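# Load two AA batteries into a remote's battery bay

## Task

Insert both AA batteries into the open battery compartment of the remote control, each with correct polarity and pressed fully home against its spring contact; moving the remote is allowed.

## Robot and tools

Robot: two arms, left_arm and right_arm, each ending in a two-finger parallel gripper. The fingers point along the gripper's +z axis and close along its y axis. The reported end_effector_position is the point between the finger pads, just under 1 cm behind the tips.

Frames. Scene frame: origin at table-top height, midway between the nominal bases, a little behind the near table edge; +z up, +x out over the table, left_arm on the +y side (this does not match image left/right). Base positions: left_arm about (-0.006, +0.290, +0.003) m, right_arm about (-0.006, -0.297, +0.007) m, both nearly aligned with the scene frame. Each arm's printed hand pose, velocities and wrist-camera pose are in that arm's own base frame. Fixed cameras and the table use the scene frame. Offsets in commands are along the axes of that arm's current Hand target. Printed poses can be off by a few cm, more at long reach.

Command row: always 14 numbers, each in [-1, 1]: dx, dy, dz, rx, ry, rz, opening for left_arm, then the same seven for right_arm, even if one arm stays still. The first six per arm are an offset, not a pose: measured from that arm's Hand target at the start of the action or move, along the Hand target's own axes. 1.0 equals 0.6 m of translation or 180 degrees of rotation; rx, ry, rz form a single rotation vector. Sending six zeros re-requests the current Hand target. Opening is absolute: +1 fully open (about 87 mm between pads), +0.5 about 69 mm, 0 about 43 mm, -0.5 about 18 mm, -1 closed. A 0 for opening is a real command, so resend the current opening to leave a gripper alone.

execute_actions(actions, cameras): actions is a list of actions; each action is a table of up to 15 rows, one row per 1/30 s control step, and a short table repeats its last row to fill 15 steps. Every row in an action counts from the action's start pose, not from the previous row; a new action starts from the updated Hand target, so repeating an offset moves further. An empty actions list returns state plus images from all cameras. cameras picks images by name (cam_high, cam_low, cam_left_wrist, cam_right_wrist, or "all"); an unknown name invalidates the call.

move(target, speed, blend, opening_speed, blocking, cameras): drives each gripper in a straight line toward its target. target is one 14-number row or a list of up to 15 rows; every row is an offset from the same starting Hand targets, not from the preceding row. speed is metres per second, 0.002 to 2.9, default 0.25 (rotation up to twice that in rad/s), one value or one per target. blend (m) rounds corners in a list; 0 stops at each point. opening_speed is units of the -1..1 scale per second, at least 0.2. Paths last 0.5 to 10 s and do not avoid obstacles or the other arm. Faster moves lag and stray more and hit harder; a target set deep past a contact presses harder. Avoid paths near an arm's own base, which can flip the shoulder posture. The result adds a move: line giving the ending (done, off_target, moving, held, fault) and limits (paced = clipped pose, held = steps withheld). blocking=false returns early while the move continues.

wait(seconds 0 to 10, cameras): lets time pass holding commands. stop(cameras): brakes a running move. zoom_image(camera, region [x0, y0, x1, y1] pixels, at most 504 by 504): closer view of the newest image of that camera. finished_scene(scene): ends the scene irreversibly; the batteries must stay correctly seated without the robot.

Results: end_effector_position (m) and quat_wxyz per arm, Hand target (the last commanded pose after clipping, from which the next offsets count), grip_measured on the command scale, joint positions (gripper reading 0 closed to 1 open), joint torques (include arm weight; joints 1-3 wrap at ±28 N m), Tool commands, and step readings of position for action calls. Joint velocities may read within noise.

Control behaviour: orientation commands are clipped to within 40 degrees of the actual orientation each step. Grippers often rest short of or below the target and may tilt, especially far out; check after every move and send the missing distance or rotation as a new offset. Tiny moves may not happen or go sideways. A blocked arm keeps pushing until commanded away; retract the target past the gripper to relieve it.

Gripping: note grip_measured when the pads touch the battery and command about 0.04 below that for a firm hold, less for a lighter one. Readings can be off by about 1 mm. Force is around 20 N per pad; fast closing squeezes harder.

Avoid: dropping batteries or releasing them while they move, fast impacts, hard presses into the table or fixtures (the bar under the bases, the plate behind, the low rail, up to about 3 cm high), any contact between the two grippers or wrist cameras, strain on camera cables, and anything leaving the table. Limit time spent holding loads or arms outstretched or pushing unreachable poses, since motors heat: MOTOR HOT appears at 75 °C, and at 90 °C the arm folds and stops working. Joint limits (rad): waist -2.618 to 3.054, shoulder and elbow 0 to 3.142 (elbow straight at 2.901), wrist pitch and yaw ±1.571, wrist roll ±2.094. Camera calibration and intrinsics are supplied and may be a little off.

Each tool is called as name(argument=value, ...), one argument or row to a line, values as JSON.

## Session

execute_actions(
  actions=[],
)

Scene clock: 0.00 s.
left_arm: end_effector_position=(+0.2912, -0.1538, +0.2093) grip_measured=+1.000 end_effector_quat_wxyz=(+0.443, -0.105, +0.874, -0.168) | right_arm: end_effector_position=(+0.3536, +0.0634, +0.2265) grip_measured=+0.989 end_effector_quat_wxyz=(+0.493, +0.160, +0.815, +0.260)
Joint positions: left_arm=[-0.543 1.064 0.961 -0.502 -0.248 -0.65 1] | right_arm=[-0.022 1.087 0.867 -0.186 -0.289 0.557 0.995]
Joint velocities: within noise
Joint torques (N m): no reading
Heat: left arm: 42 °C; right arm: 41 °C.
Hand target: left_arm +0.2938, -0.1553, +0.2174; +0.451, -0.106, +0.869, -0.175 | right_arm +0.3562, +0.0639, +0.2356; +0.503, +0.155, +0.808, +0.262
Tool commands: left_gripper/opening=+1.0 right_gripper/opening=+1.0

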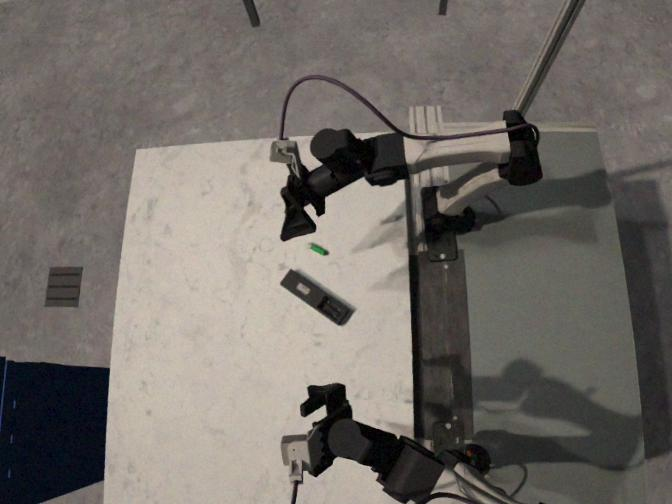

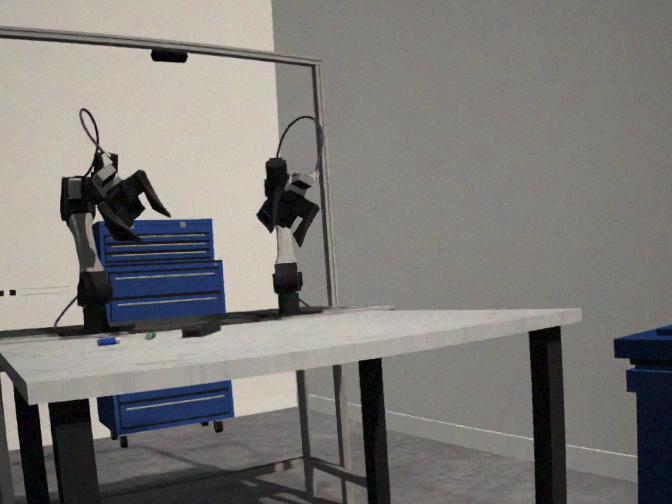

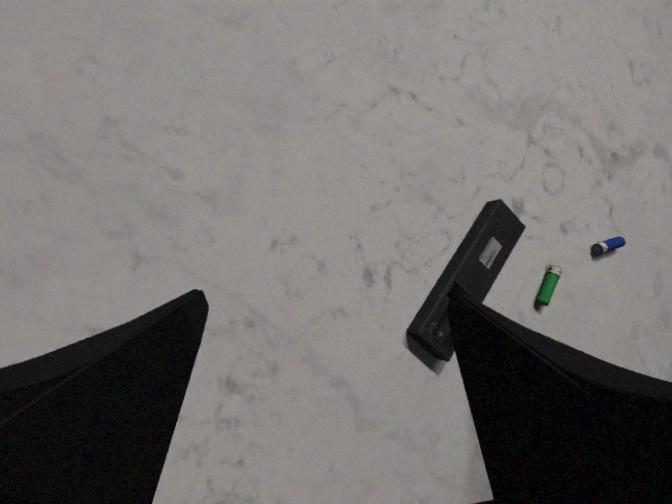

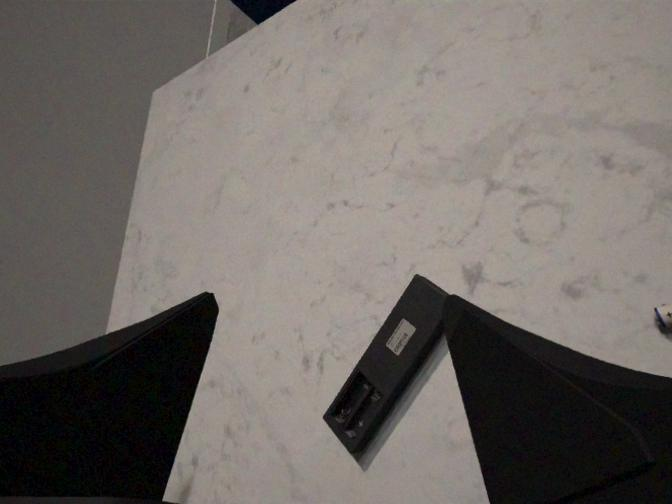

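zoom_image(
  camera="cam_high",
  region=[250, 220, 376, 346],
)

zoom_image(
  camera="cam_right_wrist",
  region=[300, 260, 480, 480],
)

zoom_image(
  camera="cam_left_wrist",
  region=[500, 200, 660, 330],
)

Scaled by 4.000 from the camera's 672x504 image, which has a finer 960x720 frame.

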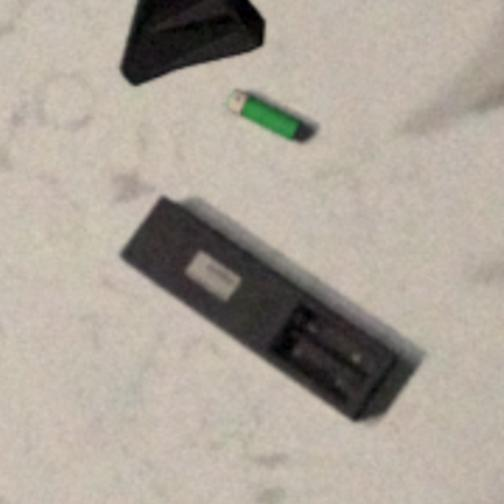

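Scaled by 2.291 from the camera's 672x504 image, which has a finer 960x720 frame.

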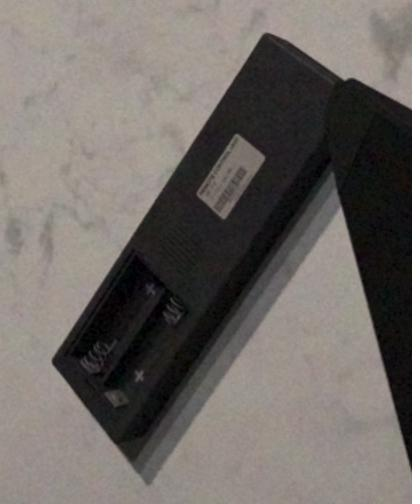

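Scaled by 3.150 from the camera's 672x504 image, which has a finer 960x720 frame.

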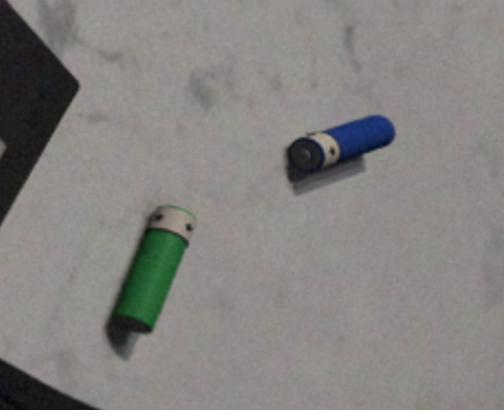

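move(
  target=[0,0,0,0,0,0,1, 0.085,0.0705,-0.061,0.110,0.069,-0.164,1],
  cameras=["all"],
)

Scene clock: 71.87 s.
left_arm: end_effector_position=(+0.2912, -0.1538, +0.2093) grip_measured=+1.000 end_effector_quat_wxyz=(+0.443, -0.105, +0.874, -0.168) | right_arm: end_effector_position=(+0.2951, +0.1119, +0.2250) grip_measured=+0.989 end_effector_quat_wxyz=(+0.417, +0.001, +0.909, -0.001)
Joint positions: left_arm=[-0.543 1.064 0.961 -0.502 -0.248 -0.65 1] | right_arm=[0.535 1.197 1.213 -0.802 0.399 0.371 0.995]
Joint torques (N m): left_arm=[0.02 -2.07 8.95 1.66 -0.03 -0.03] | right_arm=[0.46 -2.89 8.68 1.51 0.37 -0.05]
Heat: left arm: 45 °C; right arm: 46 °C.
Hand target: left_arm +0.2938, -0.1553, +0.2174; +0.451, -0.106, +0.869, -0.175 | right_arm +0.3003, +0.1148, +0.2359; +0.431, +0.000, +0.903, +0.000
Off the commanded pose: left_arm 0.009 m, 1 deg | right_arm 0.012 m, 2 deg.
move: off_target (right_arm)
camera_calibration:
cam_right_wrist: T_world_to_cam=[[0.0163703, -0.999864, 0.00220859, 0.102637], [-0.999859, -0.0163786, -0.00379402, 0.320241], [0.00382968, -0.00214617, -0.99999, 0.369743], [0, 0, 0, 1]] pos_world=[0.317099, 0.108661, 0.370728]

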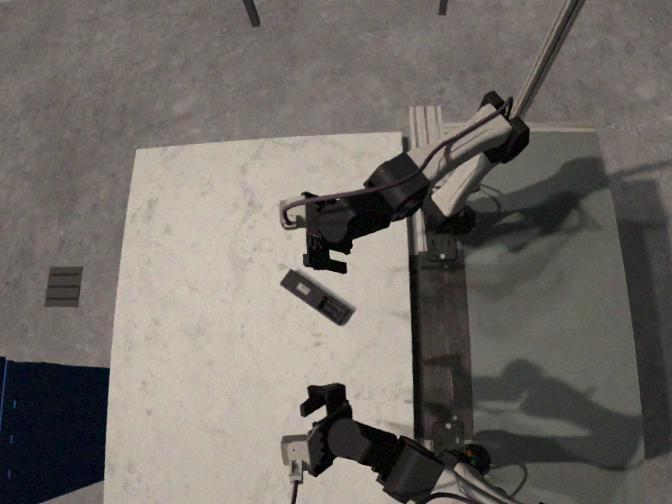

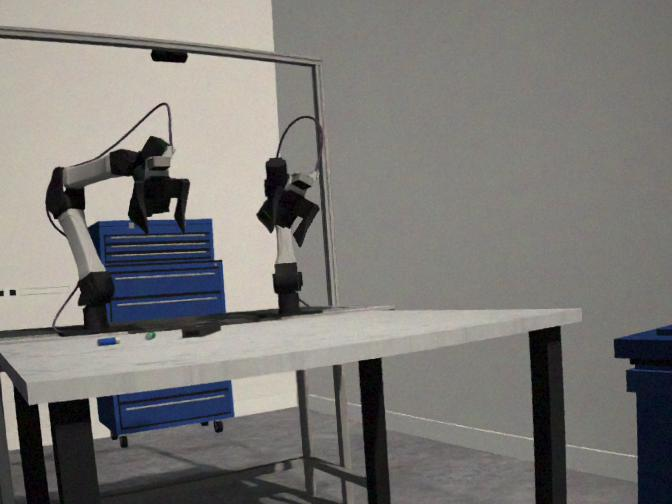

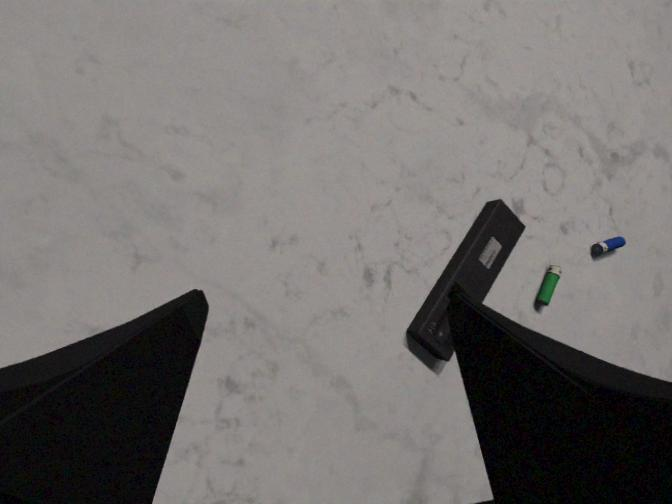

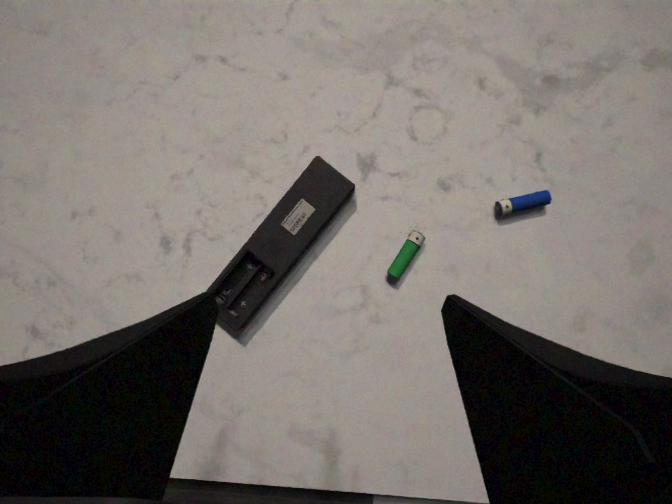

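zoom_image(
  camera="cam_right_wrist",
  region=[370, 170, 570, 300],
)

zoom_image(
  camera="cam_right_wrist",
  region=[200, 140, 380, 350],
)

zoom_image(
  camera="cam_right_wrist",
  region=[380, 220, 440, 290],
)

zoom_image(
  camera="cam_right_wrist",
  region=[480, 180, 560, 230],
)

zoom_image(
  camera="cam_right_wrist",
  region=[200, 240, 290, 340],
)

Scaled by 2.520 from the camera's 672x504 image, which has a finer 960x720 frame.

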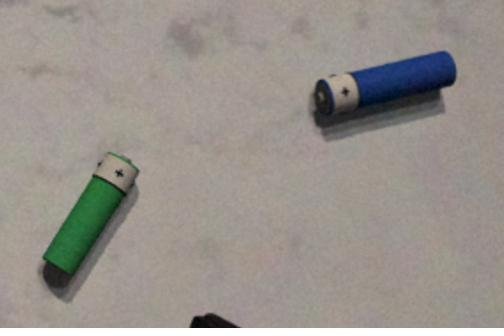

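Scaled by 2.400 from the camera's 672x504 image, which has a finer 960x720 frame.

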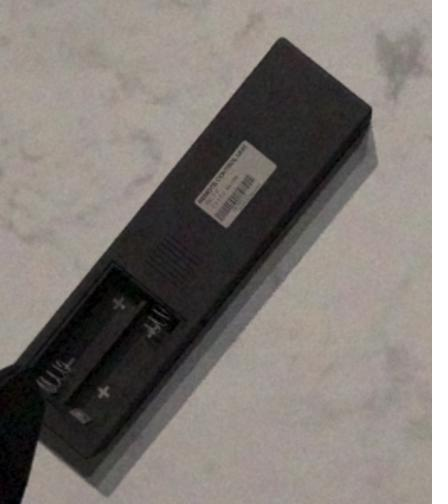

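Scaled by 7.200 from the camera's 672x504 image, which has a finer 960x720 frame.

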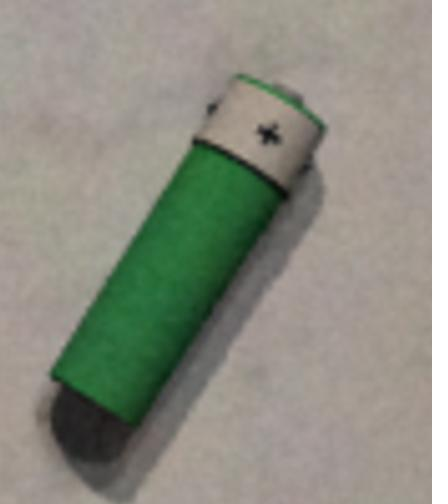

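Scaled by 6.300 from the camera's 672x504 image, which has a finer 960x720 frame.

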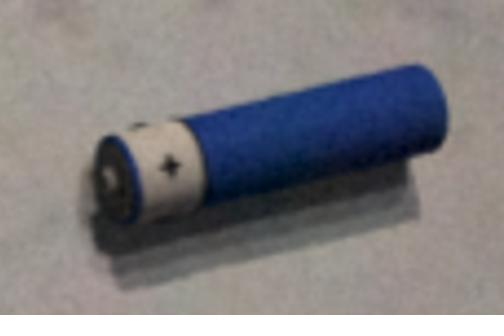

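Scaled by 5.040 from the camera's 672x504 image, which has a finer 960x720 frame.

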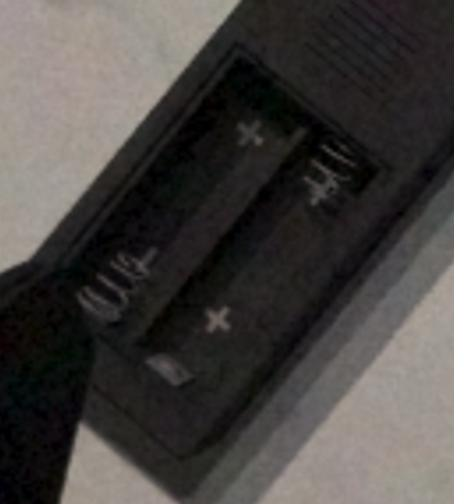

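zoom_image(
  camera="cam_low",
  region=[100, 120, 220, 240],
)

zoom_image(
  camera="cam_high",
  region=[270, 360, 370, 460],
)

zoom_image(
  camera="cam_low",
  region=[230, 140, 350, 260],
)

zoom_image(
  camera="cam_low",
  region=[60, 300, 240, 360],
)

Scaled by 4.200 from the camera's 672x504 image, which has a finer 960x720 frame.

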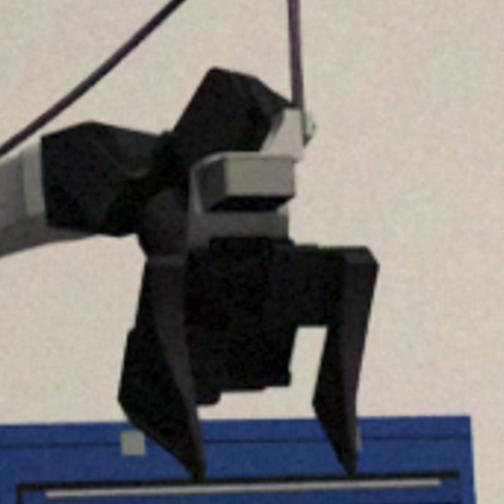

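Scaled by 5.040 from the camera's 672x504 image, which has a finer 960x720 frame.

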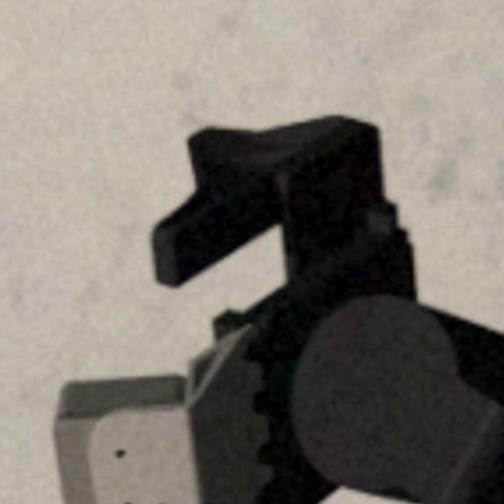

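Scaled by 4.200 from the camera's 672x504 image, which has a finer 960x720 frame.

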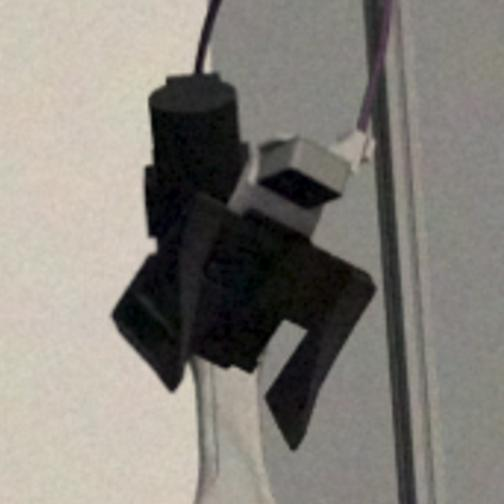

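Scaled by 2.800 from the camera's 672x504 image, which has a finer 960x720 frame.

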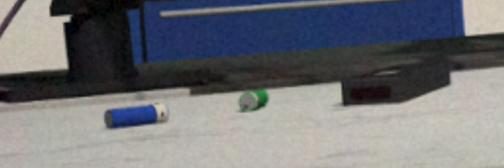

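move(
  target=[
    [0,0,0,0,0,0,1, 0.045,-0.292,-0.092,0,0,0,1],
    [0.2423,-0.3417,0.2835,-0.017,0.331,0.2554,1, 0.045,-0.292,-0.092,0,0,0,1],
  ],
  cameras=["all"],
)

Scene clock: 159.07 s.
left_arm: end_effector_position=(+0.3508, -0.4195, +0.0990) grip_measured=+1.000 end_effector_quat_wxyz=(+0.178, +0.291, +0.934, -0.108) | right_arm: end_effector_position=(+0.2364, -0.0591, +0.2397) grip_measured=+0.989 end_effector_quat_wxyz=(+0.419, +0.009, +0.908, +0.002)
Joint positions: left_arm=[-0.857 2.647 2.834 -1.338 -0.005 -0.253 1] | right_arm=[-0.427 0.93 1.145 -0.967 -0.316 -0.269 0.995]
Joint torques (N m): left_arm=[-0.09 -9.74 9.48 1.18 0.17 0.1] | right_arm=[-0.87 -0.38 7.94 1.58 -0.16 -0.17]
Heat: left arm: 46 °C; right arm: 46 °C.
Hand target: left_arm +0.3559, -0.4281, +0.1000; +0.000, +0.313, +0.950, +0.001 | right_arm +0.2404, -0.0605, +0.2496; +0.431, +0.000, +0.902, +0.000
Off the commanded pose: left_arm 0.010 m, 24 deg | right_arm 0.011 m, 2 deg.
elbow stopped short (left arm): the move would have taken joint 3 (elbow) straighter than the controller allows.
move: off_target (left_arm, right_arm)
camera_calibration:
cam_left_wrist: T_world_to_cam=[[-0.570065, -0.816088, 0.0950041, -0.153418], [-0.700215, 0.543074, 0.463433, 0.445549], [-0.429796, 0.197664, -0.881025, 0.462034], [0, 0, 0, 1]] pos_world=[0.423102, -0.458496, 0.215157]
cam_right_wrist: T_world_to_cam=[[0.003748, -0.999953, -0.00893788, -0.0617784], [-0.999971, -0.00368809, -0.00671067, 0.260129], [0.00667739, 0.00896277, -0.999938, 0.384351], [0, 0, 0, 1]] pos_world=[0.257786, -0.0642609, 0.385521]

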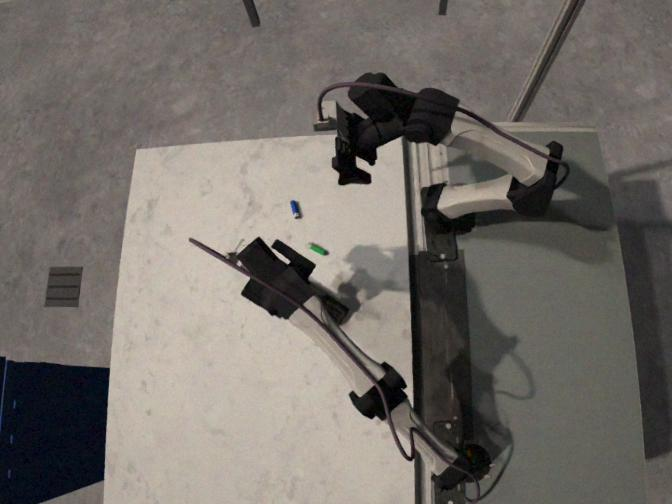

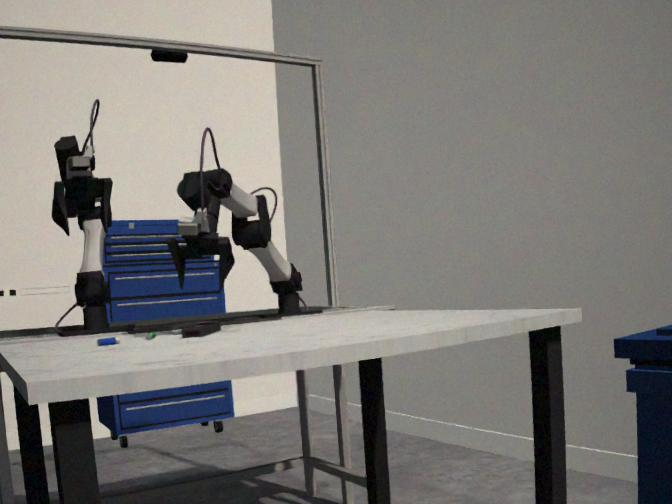

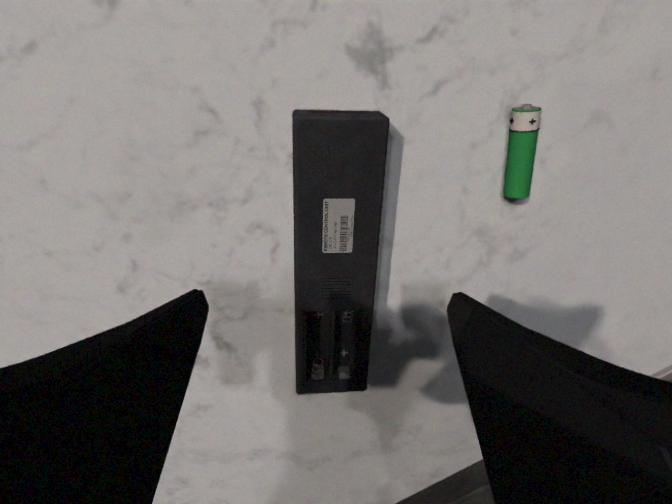

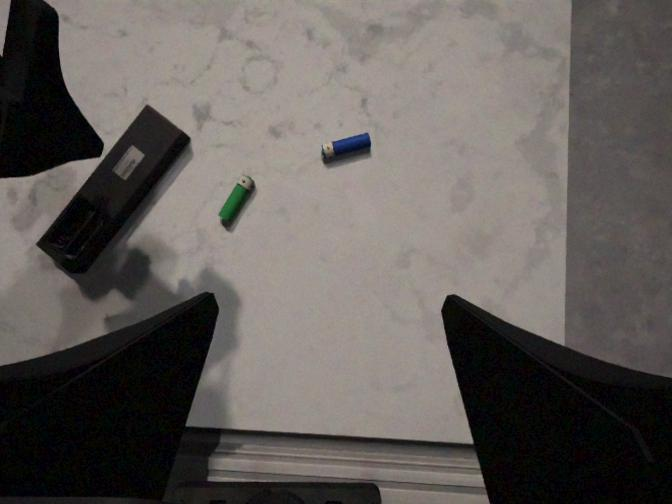

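move(
  target=[
    [0.467,0.334,-0.25,0,0,-0.4528,1, 0,0,0,0,0,0,1],
    [0.467,0.334,-0.25,0,0,-0.4528,1, 0.0867,0.344,0.2893,0.0962,0.2725,0.2014,1],
  ],
  cameras=["all"],
)

Scene clock: 183.17 s.
left_arm: end_effector_position=(+0.2526, -0.1003, +0.2477) grip_measured=+1.000 end_effector_quat_wxyz=(+0.088, -0.375, +0.920, -0.076) | right_arm: end_effector_position=(+0.3370, +0.1383, +0.0941) grip_measured=+0.989 end_effector_quat_wxyz=(-0.007, +0.329, +0.944, -0.013)
Joint positions: left_arm=[-0.235 1.534 1.779 -1.584 0.021 -1.011 1] | right_arm=[0.301 2.047 1.788 -1.339 0.012 0.971 0.995]
Joint torques (N m): left_arm=[0.39 -5.23 5.27 0.77 0.15 -0.16] | right_arm=[0.44 -10 7.39 0.34 0.05 0.22]
Heat: left arm: 46 °C; right arm: 47 °C.
Hand target: left_arm +0.2500, -0.1005, +0.2505; +0.000, -0.383, +0.924, +0.001 | right_arm +0.3426, +0.1460, +0.1000; -0.001, +0.333, +0.943, +0.000
Off the commanded pose: left_arm 0.004 m, 13 deg | right_arm 0.011 m, 2 deg.
joint read past its limit (left arm) — joint 4 (wrist pitch), lower limit.
joint sent to its limit (left arm) — joint 4 (wrist pitch), lower limit. The joint targets are off in orientation, not in position.
move: off_target (left_arm, right_arm)
camera_calibration:
cam_left_wrist: T_world_to_cam=[[0.685755, -0.700221, 0.198572, -0.294396], [-0.602902, -0.393658, 0.693933, -0.0411552], [-0.407737, -0.595587, -0.692118, 0.355769], [0, 0, 0, 1]] pos_world=[0.322131, -0.0104524, 0.333251]
cam_right_wrist: T_world_to_cam=[[-0.609729, -0.792439, 0.0164415, 0.309634], [-0.507422, 0.406195, 0.759953, 0.0657102], [-0.608895, 0.455023, -0.64977, 0.349032], [0, 0, 0, 1]] pos_world=[0.43466, 0.0598574, 0.171763]

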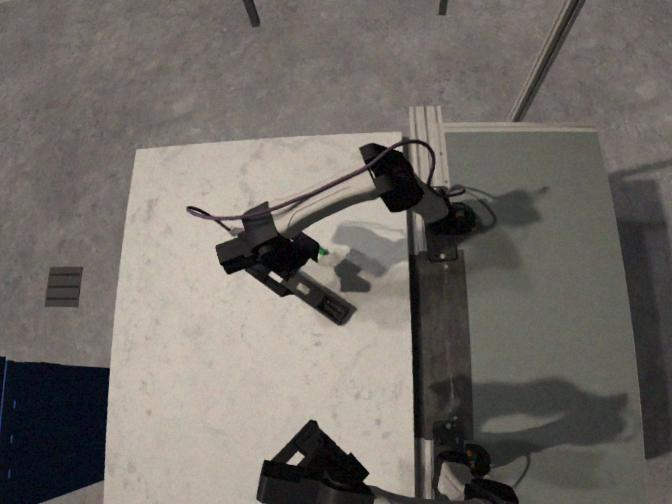

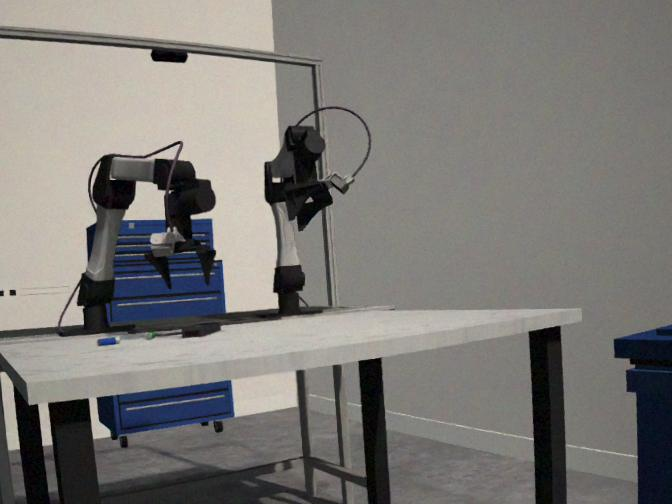

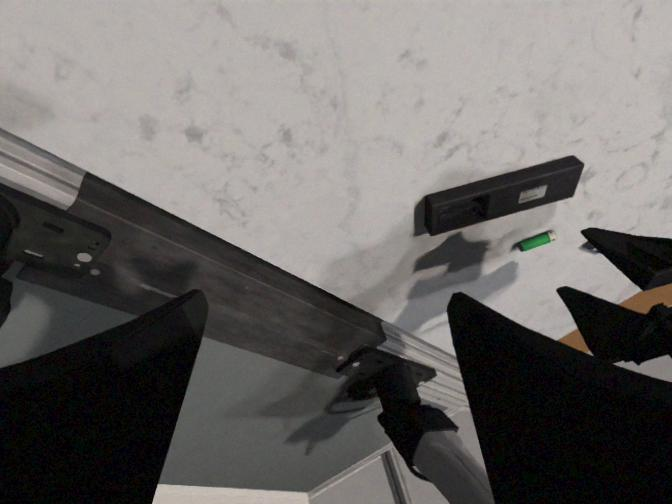

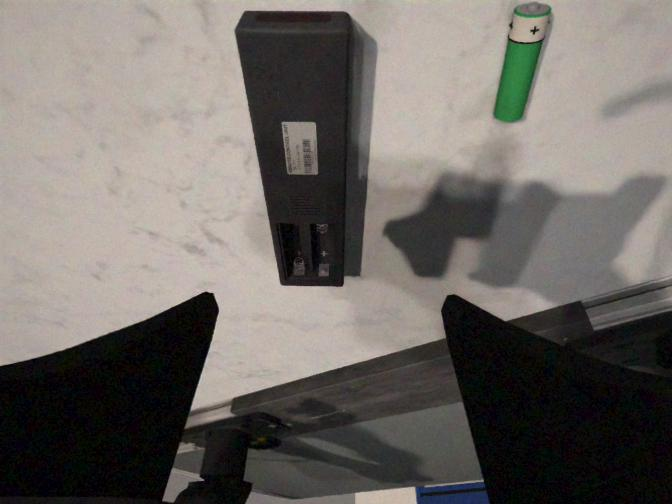

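move(
  target=[0,0,0,0,0,0,1, 0,0.0273,0.1333,0,0,0,1],
  speed=0.15,
  cameras=["cam_low","cam_right_wrist"],
)

Scene clock: 193.57 s.
left_arm: end_effector_position=(+0.2526, -0.1003, +0.2477) grip_measured=+1.000 end_effector_quat_wxyz=(+0.088, -0.375, +0.920, -0.076) | right_arm: end_effector_position=(+0.3494, +0.1515, +0.0196) grip_measured=+0.989 end_effector_quat_wxyz=(-0.006, +0.329, +0.944, -0.011)
Joint positions: left_arm=[-0.235 1.534 1.779 -1.584 0.021 -1.011 1] | right_arm=[0.322 2.148 1.644 -1.088 0.01 0.993 0.995]
Joint torques (N m): left_arm=[0.39 -5.26 5.22 0.77 0.15 -0.16] | right_arm=[0.57 -10.5 5.55 0.52 0 0.17]
Heat: left arm: 46 °C; right arm: 48 °C.
Hand target: left_arm +0.2500, -0.1005, +0.2505; +0.000, -0.383, +0.924, +0.001 | right_arm +0.3528, +0.1589, +0.0201; -0.001, +0.333, +0.943, +0.000
Off the commanded pose: left_arm 0.004 m, 13 deg | right_arm 0.008 m, 1 deg.
joint read past its limit (left arm) — joint 4 (wrist pitch), lower limit.
joint sent to its limit (left arm) — joint 4 (wrist pitch), lower limit. The joint targets are off in orientation, not in position.
move: off_target (left_arm)
camera_calibration:
cam_right_wrist: T_world_to_cam=[[-0.610757, -0.791744, 0.0108153, 0.329206], [-0.510948, 0.404509, 0.758488, 0.124777], [-0.604904, 0.457726, -0.651597, 0.300438], [0, 0, 0, 1]] pos_world=[0.446555, 0.0726549, 0.0975625]
Images, in order (width x height): cam_low 672x504, cam_right_wrist 672x504.

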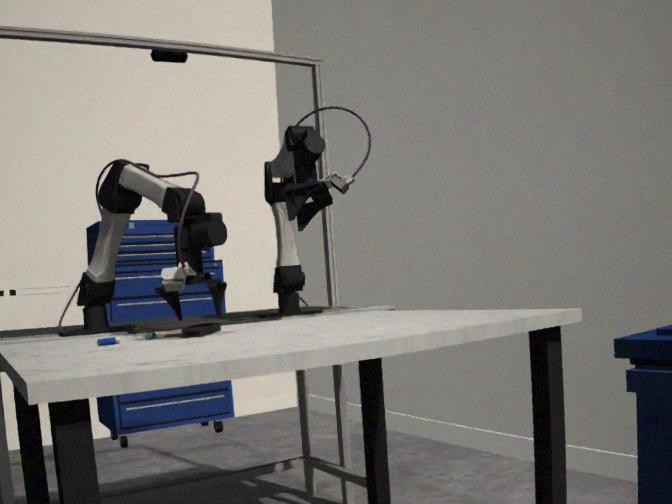

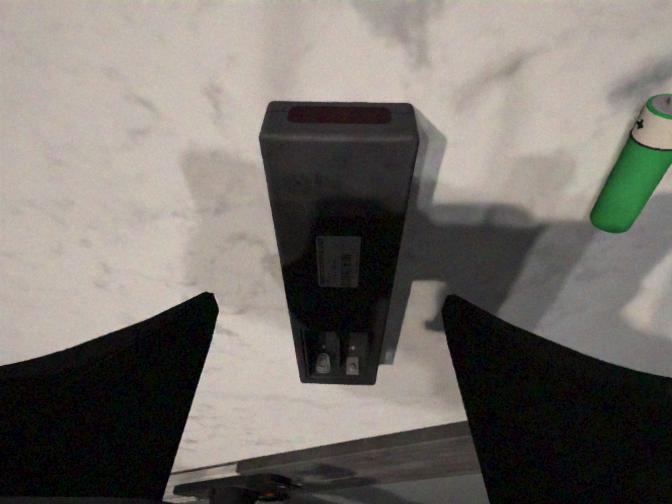

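move(
  target=[0,0,0,0,0,0,1, 0,-0.003,0.045,0,0,0,1],
  speed=0.08,
  cameras=["cam_low","cam_right_wrist"],
)

zoom_image(
  camera="cam_low",
  region=[130, 260, 250, 350],
)

Scene clock: 199.73 s.
left_arm: end_effector_position=(+0.2526, -0.1003, +0.2477) grip_measured=+1.000 end_effector_quat_wxyz=(+0.088, -0.375, +0.920, -0.076) | right_arm: end_effector_position=(+0.3485, +0.1512, -0.0063) grip_measured=+0.989 end_effector_quat_wxyz=(-0.004, +0.329, +0.944, -0.010)
Joint positions: left_arm=[-0.235 1.534 1.779 -1.584 0.021 -1.011 1] | right_arm=[0.322 2.172 1.575 -0.992 0.01 0.993 0.995]
Joint torques (N m): left_arm=[0.38 -5.26 5.2 0.76 0.15 -0.15] | right_arm=[0.17 -10.36 5.41 0.56 -0.03 0.12]
Heat: left arm: 45 °C; right arm: 47 °C.
Hand target: left_arm +0.2500, -0.1005, +0.2505; +0.000, -0.383, +0.924, +0.001 | right_arm +0.3516, +0.1575, -0.0070; -0.001, +0.333, +0.943, +0.000
Off the commanded pose: left_arm 0.004 m, 13 deg | right_arm 0.007 m, 1 deg.
joint read past its limit (left arm) — joint 4 (wrist pitch), lower limit.
joint sent to its limit (left arm) — joint 4 (wrist pitch), lower limit. The joint targets are off in orientation, not in position.
move: off_target (left_arm)
camera_calibration:
cam_right_wrist: T_world_to_cam=[[-0.610779, -0.791762, 0.00786792, 0.328734], [-0.51341, 0.403579, 0.75732, 0.145025], [-0.602793, 0.458516, -0.652996, 0.282207], [0, 0, 0, 1]] pos_world=[0.445353, 0.0723543, 0.0718628]
Images, in order (width x height): cam_low 672x504, cam_right_wrist 672x504.

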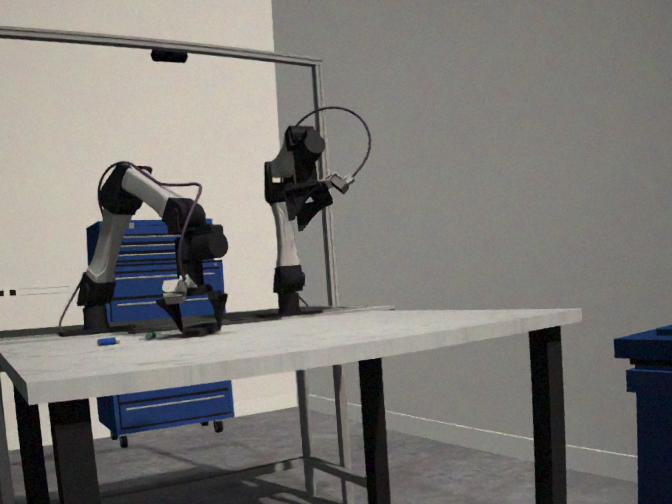

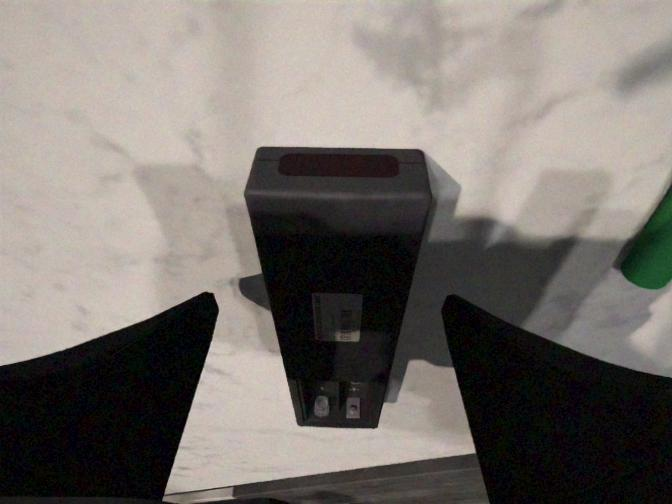

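Scaled by 4.200 from the camera's 672x504 image, which has a finer 960x720 frame.

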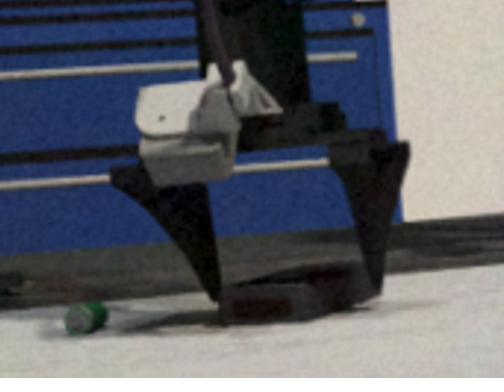

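move(
  target=[0,0,0,0,0,0,1, 0,0,0,0,0,0,-0.05],
  opening_speed=0.6,
  cameras=["cam_right_wrist"],
)

Scene clock: 205.10 s.
left_arm: end_effector_position=(+0.2526, -0.1003, +0.2477) grip_measured=+1.000 end_effector_quat_wxyz=(+0.088, -0.375, +0.920, -0.076) | right_arm: end_effector_position=(+0.3486, +0.1512, -0.0064) grip_measured=+0.071 end_effector_quat_wxyz=(-0.004, +0.329, +0.944, -0.010)
Joint positions: left_arm=[-0.235 1.534 1.779 -1.584 0.021 -1.011 1] | right_arm=[0.322 2.172 1.575 -0.992 0.01 0.993 0.536]
Joint torques (N m): left_arm=[0.38 -5.23 5.23 0.77 0.15 -0.15] | right_arm=[0.35 -10.26 5.35 0.57 0.04 0.23]
Heat: left arm: 45 °C; right arm: 47 °C.
Hand target: left_arm +0.2500, -0.1005, +0.2505; +0.000, -0.383, +0.924, +0.001 | right_arm +0.3516, +0.1575, -0.0070; -0.001, +0.333, +0.943, +0.000
Off the commanded pose: left_arm 0.004 m, 13 deg | right_arm 0.007 m, 1 deg.
joint read past its limit (left arm) — joint 4 (wrist pitch), lower limit.
joint sent to its limit (left arm) — joint 4 (wrist pitch), lower limit. The joint targets are off in orientation, not in position.
move: off_target (left_arm)
camera_calibration:
cam_right_wrist: T_world_to_cam=[[-0.610787, -0.791758, 0.00759584, 0.328818], [-0.513717, 0.403561, 0.757122, 0.145228], [-0.602523, 0.458538, -0.65323, 0.282162], [0, 0, 0, 1]] pos_world=[0.445453, 0.0723542, 0.0718631]
Images, in order (width x height): cam_right_wrist 672x504.

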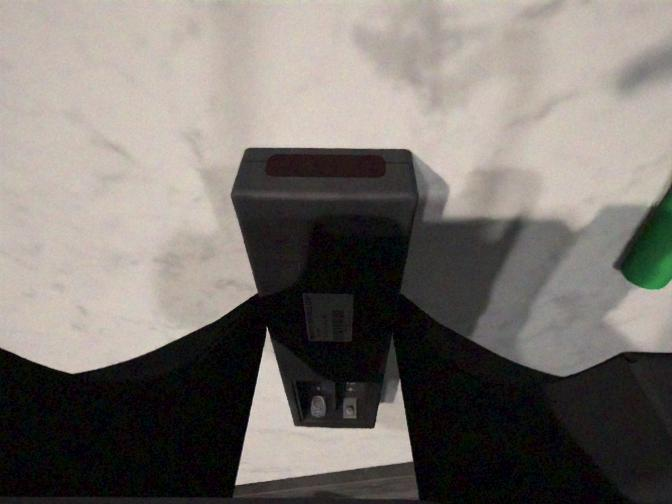

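move(
  target=[
    [0,0,0,0,0,0,1, 0,0,-0.0333,0,0,0,-0.05],
    [0,0,0,0,0,0,1, 0.1518,0.0767,-0.0333,0,0,-0.4528,-0.05],
    [0,0,0,0,0,0,1, 0.1518,0.0767,-0.006,0,0,-0.4528,-0.05],
  ],
  speed=[0.1,0.25,0.1],
  cameras=["all"],
)

zoom_image(
  camera="cam_low",
  region=[150, 240, 290, 350],
)

Scene clock: 220.40 s.
left_arm: end_effector_position=(+0.2526, -0.1003, +0.2477) grip_measured=+1.000 end_effector_quat_wxyz=(+0.088, -0.375, +0.920, -0.076) | right_arm: end_effector_position=(+0.3069, +0.2456, -0.0039) grip_measured=+0.071 end_effector_quat_wxyz=(-0.009, -0.355, +0.935, -0.008)
Joint positions: left_arm=[-0.235 1.534 1.779 -1.584 0.021 -1.011 1] | right_arm=[0.684 2.303 1.801 -1.091 0.01 -0.043 0.536]
Joint torques (N m): left_arm=[0.35 -5.22 5.24 0.77 0.16 -0.16] | right_arm=[-0.21 -11.73 5.55 0.54 -0.06 -0.18]
Heat: left arm: 44 °C; right arm: 46 °C.
Hand target: left_arm +0.2500, -0.1005, +0.2505; +0.000, -0.383, +0.924, +0.001 | right_arm +0.3097, +0.2504, -0.0033; +0.000, -0.363, +0.932, +0.000
Off the commanded pose: left_arm 0.004 m, 13 deg | right_arm 0.006 m, 2 deg.
joint read past its limit (left arm) — joint 4 (wrist pitch), lower limit.
joint sent to its limit (left arm) — joint 4 (wrist pitch), lower limit. The joint targets are off in orientation, not in position.
move: off_target (left_arm)
camera_calibration:
cam_left_wrist: T_world_to_cam=[[0.685755, -0.700221, 0.198572, -0.294396], [-0.602902, -0.393658, 0.693933, -0.0411552], [-0.407737, -0.595587, -0.692118, 0.355769], [0, 0, 0, 1]] pos_world=[0.322131, -0.0104524, 0.333251]
cam_right_wrist: T_world_to_cam=[[0.674363, -0.738387, -0.00438812, -0.0295143], [-0.468346, -0.432316, 0.770555, 0.275334], [-0.570865, -0.517579, -0.637358, 0.445455], [0, 0, 0, 1]] pos_world=[0.40315, 0.327796, 0.0716249]

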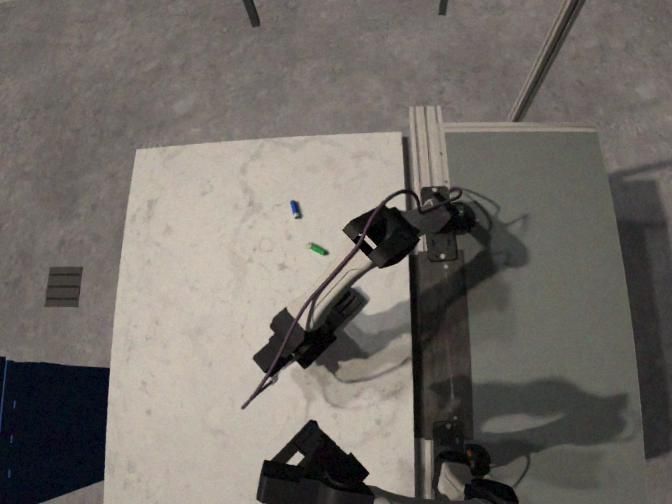

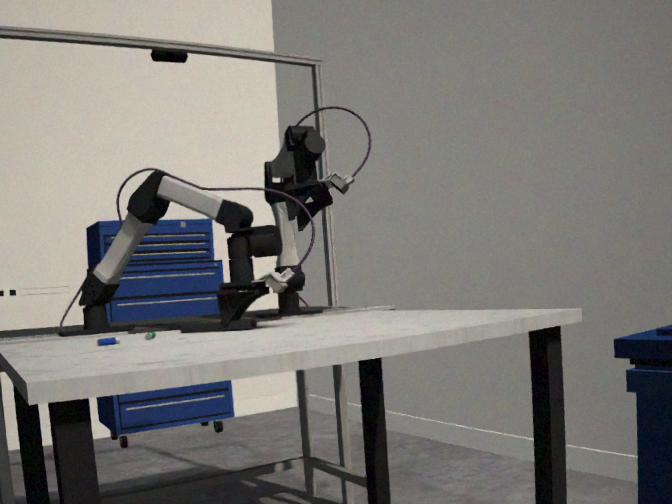

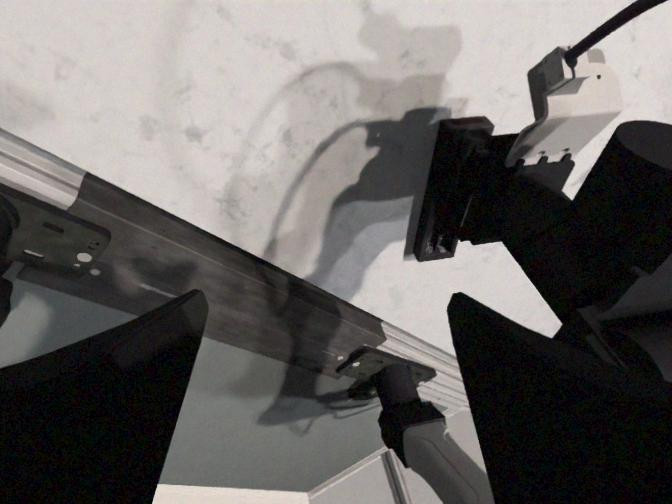

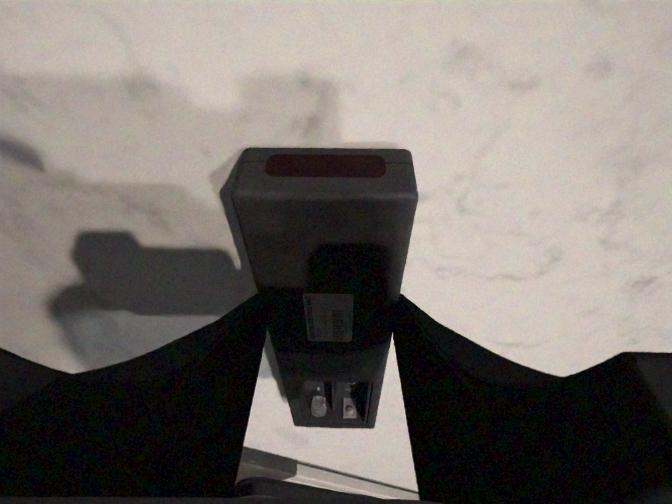

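Scaled by 3.600 from the camera's 672x504 image, which has a finer 960x720 frame.

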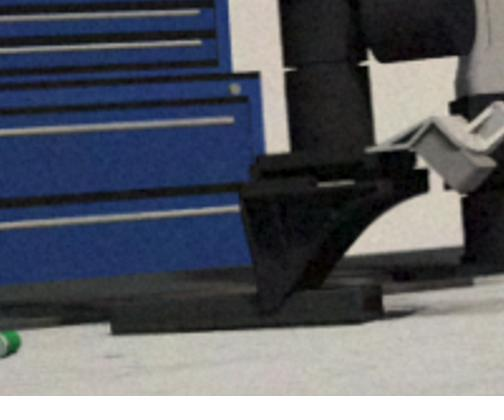

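move(
  target=[0,0,0,0,0,0,1, 0,0,0.006,0,0,0,-0.05],
  speed=0.05,
)

move(
  target=[
    [0,0,0,0,0,0,1, 0,0,0,0,0,0,0.7],
    [0,0,0,0,0,0,1, 0,0,-0.03,0,0,0,0.7],
    [0,0,0,0,0,0,1, -0.05,-0.25,-0.3,0,0,0,0.7],
  ],
  opening_speed=0.8,
  speed=[0.1,0.1,0.25],
  cameras=["all"],
)

Scene clock: 225.77 s.
left_arm: end_effector_position=(+0.2526, -0.1003, +0.2477) grip_measured=+1.000 end_effector_quat_wxyz=(+0.088, -0.375, +0.920, -0.076) | right_arm: end_effector_position=(+0.3071, +0.2457, -0.0053) grip_measured=+0.071 end_effector_quat_wxyz=(-0.008, -0.355, +0.935, -0.008)
Joint positions: left_arm=[-0.235 1.534 1.779 -1.584 0.021 -1.011 1] | right_arm=[0.684 2.303 1.796 -1.083 0.01 -0.043 0.536]
Joint torques (N m): left_arm=[0.43 -5.24 5.23 0.76 0.14 -0.15] | right_arm=[-0.05 -11.37 5.27 0.57 -0.03 -0.22]
Heat: left arm: 44 °C; right arm: 46 °C.
Hand target: left_arm +0.2500, -0.1005, +0.2505; +0.000, -0.383, +0.924, +0.001 | right_arm +0.3096, +0.2504, -0.0069; +0.000, -0.363, +0.932, +0.000
Off the commanded pose: left_arm 0.004 m, 13 deg | right_arm 0.006 m, 2 deg.
joint read past its limit (left arm) — joint 4 (wrist pitch), lower limit.
joint sent to its limit (left arm) — joint 4 (wrist pitch), lower limit. The joint targets are off in orientation, not in position.
move: off_target (left_arm)

Scene clock: 229.33 s.
left_arm: end_effector_position=(+0.2526, -0.1003, +0.2477) grip_measured=+1.000 end_effector_quat_wxyz=(+0.088, -0.375, +0.920, -0.076) | right_arm: end_effector_position=(+0.4307, +0.1575, +0.1588) grip_measured=+0.700 end_effector_quat_wxyz=(+0.120, -0.357, +0.926, -0.003)
Joint positions: left_arm=[-0.235 1.534 1.779 -1.584 0.021 -1.011 1] | right_arm=[0.385 2.396 2.641 -1.576 0.009 -0.352 0.85]
Joint torques (N m): left_arm=[0.35 -5.24 5.27 0.78 0.15 -0.15] | right_arm=[0.21 -13.5 6.67 0.92 0.05 -0.2]
Heat: left arm: 44 °C; right arm: 46 °C.
Hand target: left_arm +0.2500, -0.1005, +0.2505; +0.000, -0.383, +0.924, +0.001 | right_arm +0.4334, +0.1602, +0.1730; +0.000, -0.363, +0.932, +0.000
Off the commanded pose: left_arm 0.004 m, 13 deg | right_arm 0.015 m, 14 deg.
joint read past its limit (left arm) — joint 4 (wrist pitch), lower limit.
joint read past its limit (right arm) — joint 4 (wrist pitch), lower limit.
joint sent to its limit (left arm) — joint 4 (wrist pitch), lower limit. The joint targets are off in orientation, not in position.
joint sent to its limit (right arm) — joint 4 (wrist pitch), lower limit. The joint targets are off in orientation, not in position.
move: off_target (left_arm, right_arm)
camera_calibration:
cam_left_wrist: T_world_to_cam=[[0.685755, -0.700221, 0.198572, -0.294396], [-0.602902, -0.393658, 0.693933, -0.0411552], [-0.407737, -0.595587, -0.692118, 0.355769], [0, 0, 0, 1]] pos_world=[0.322131, -0.0104524, 0.333251]
cam_right_wrist: T_world_to_cam=[[0.674188, -0.734104, 0.0810078, -0.191544], [-0.624947, -0.508584, 0.59227, 0.277616], [-0.393588, -0.449927, -0.801657, 0.513334], [0, 0, 0, 1]] pos_world=[0.504674, 0.231541, 0.262611]

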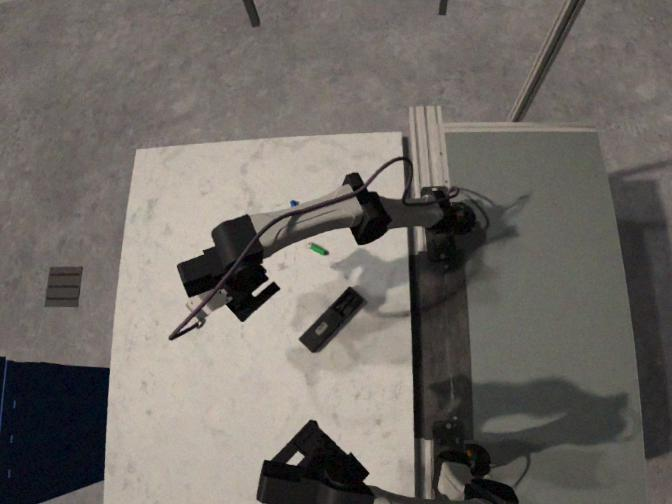

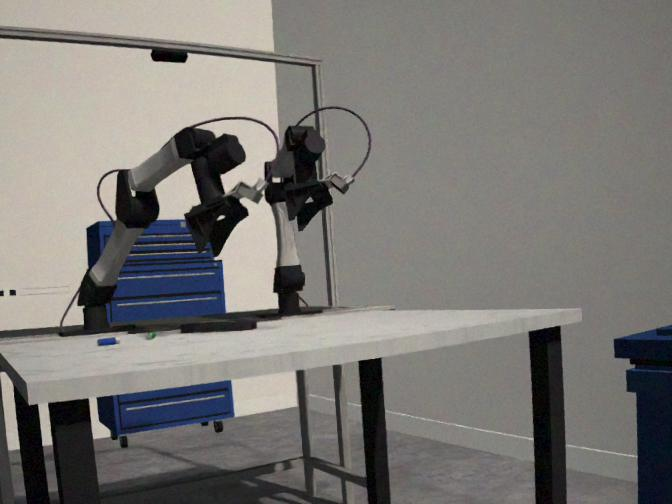

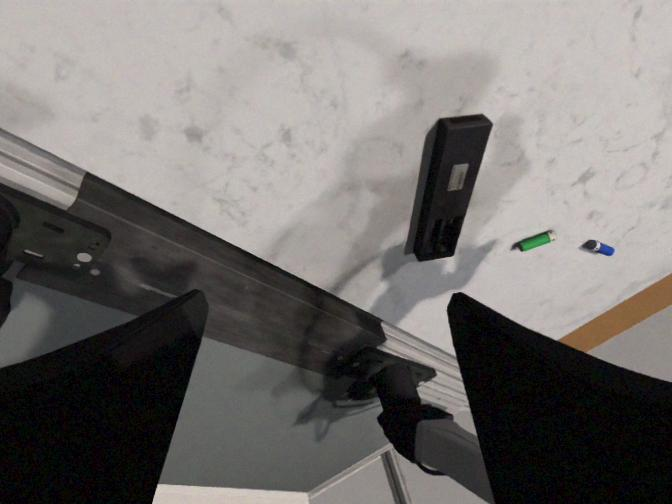

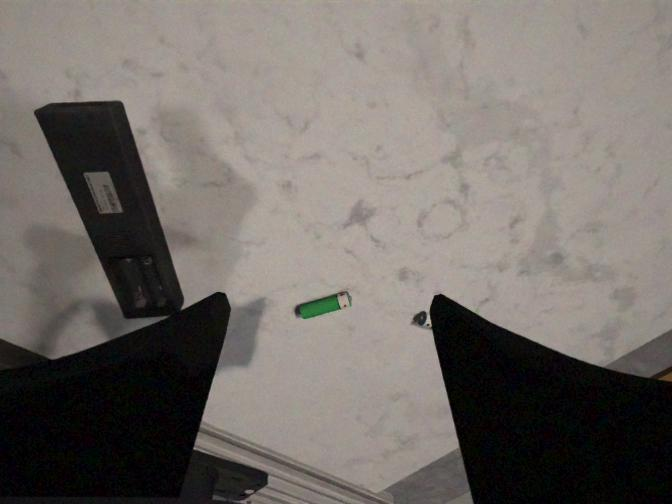

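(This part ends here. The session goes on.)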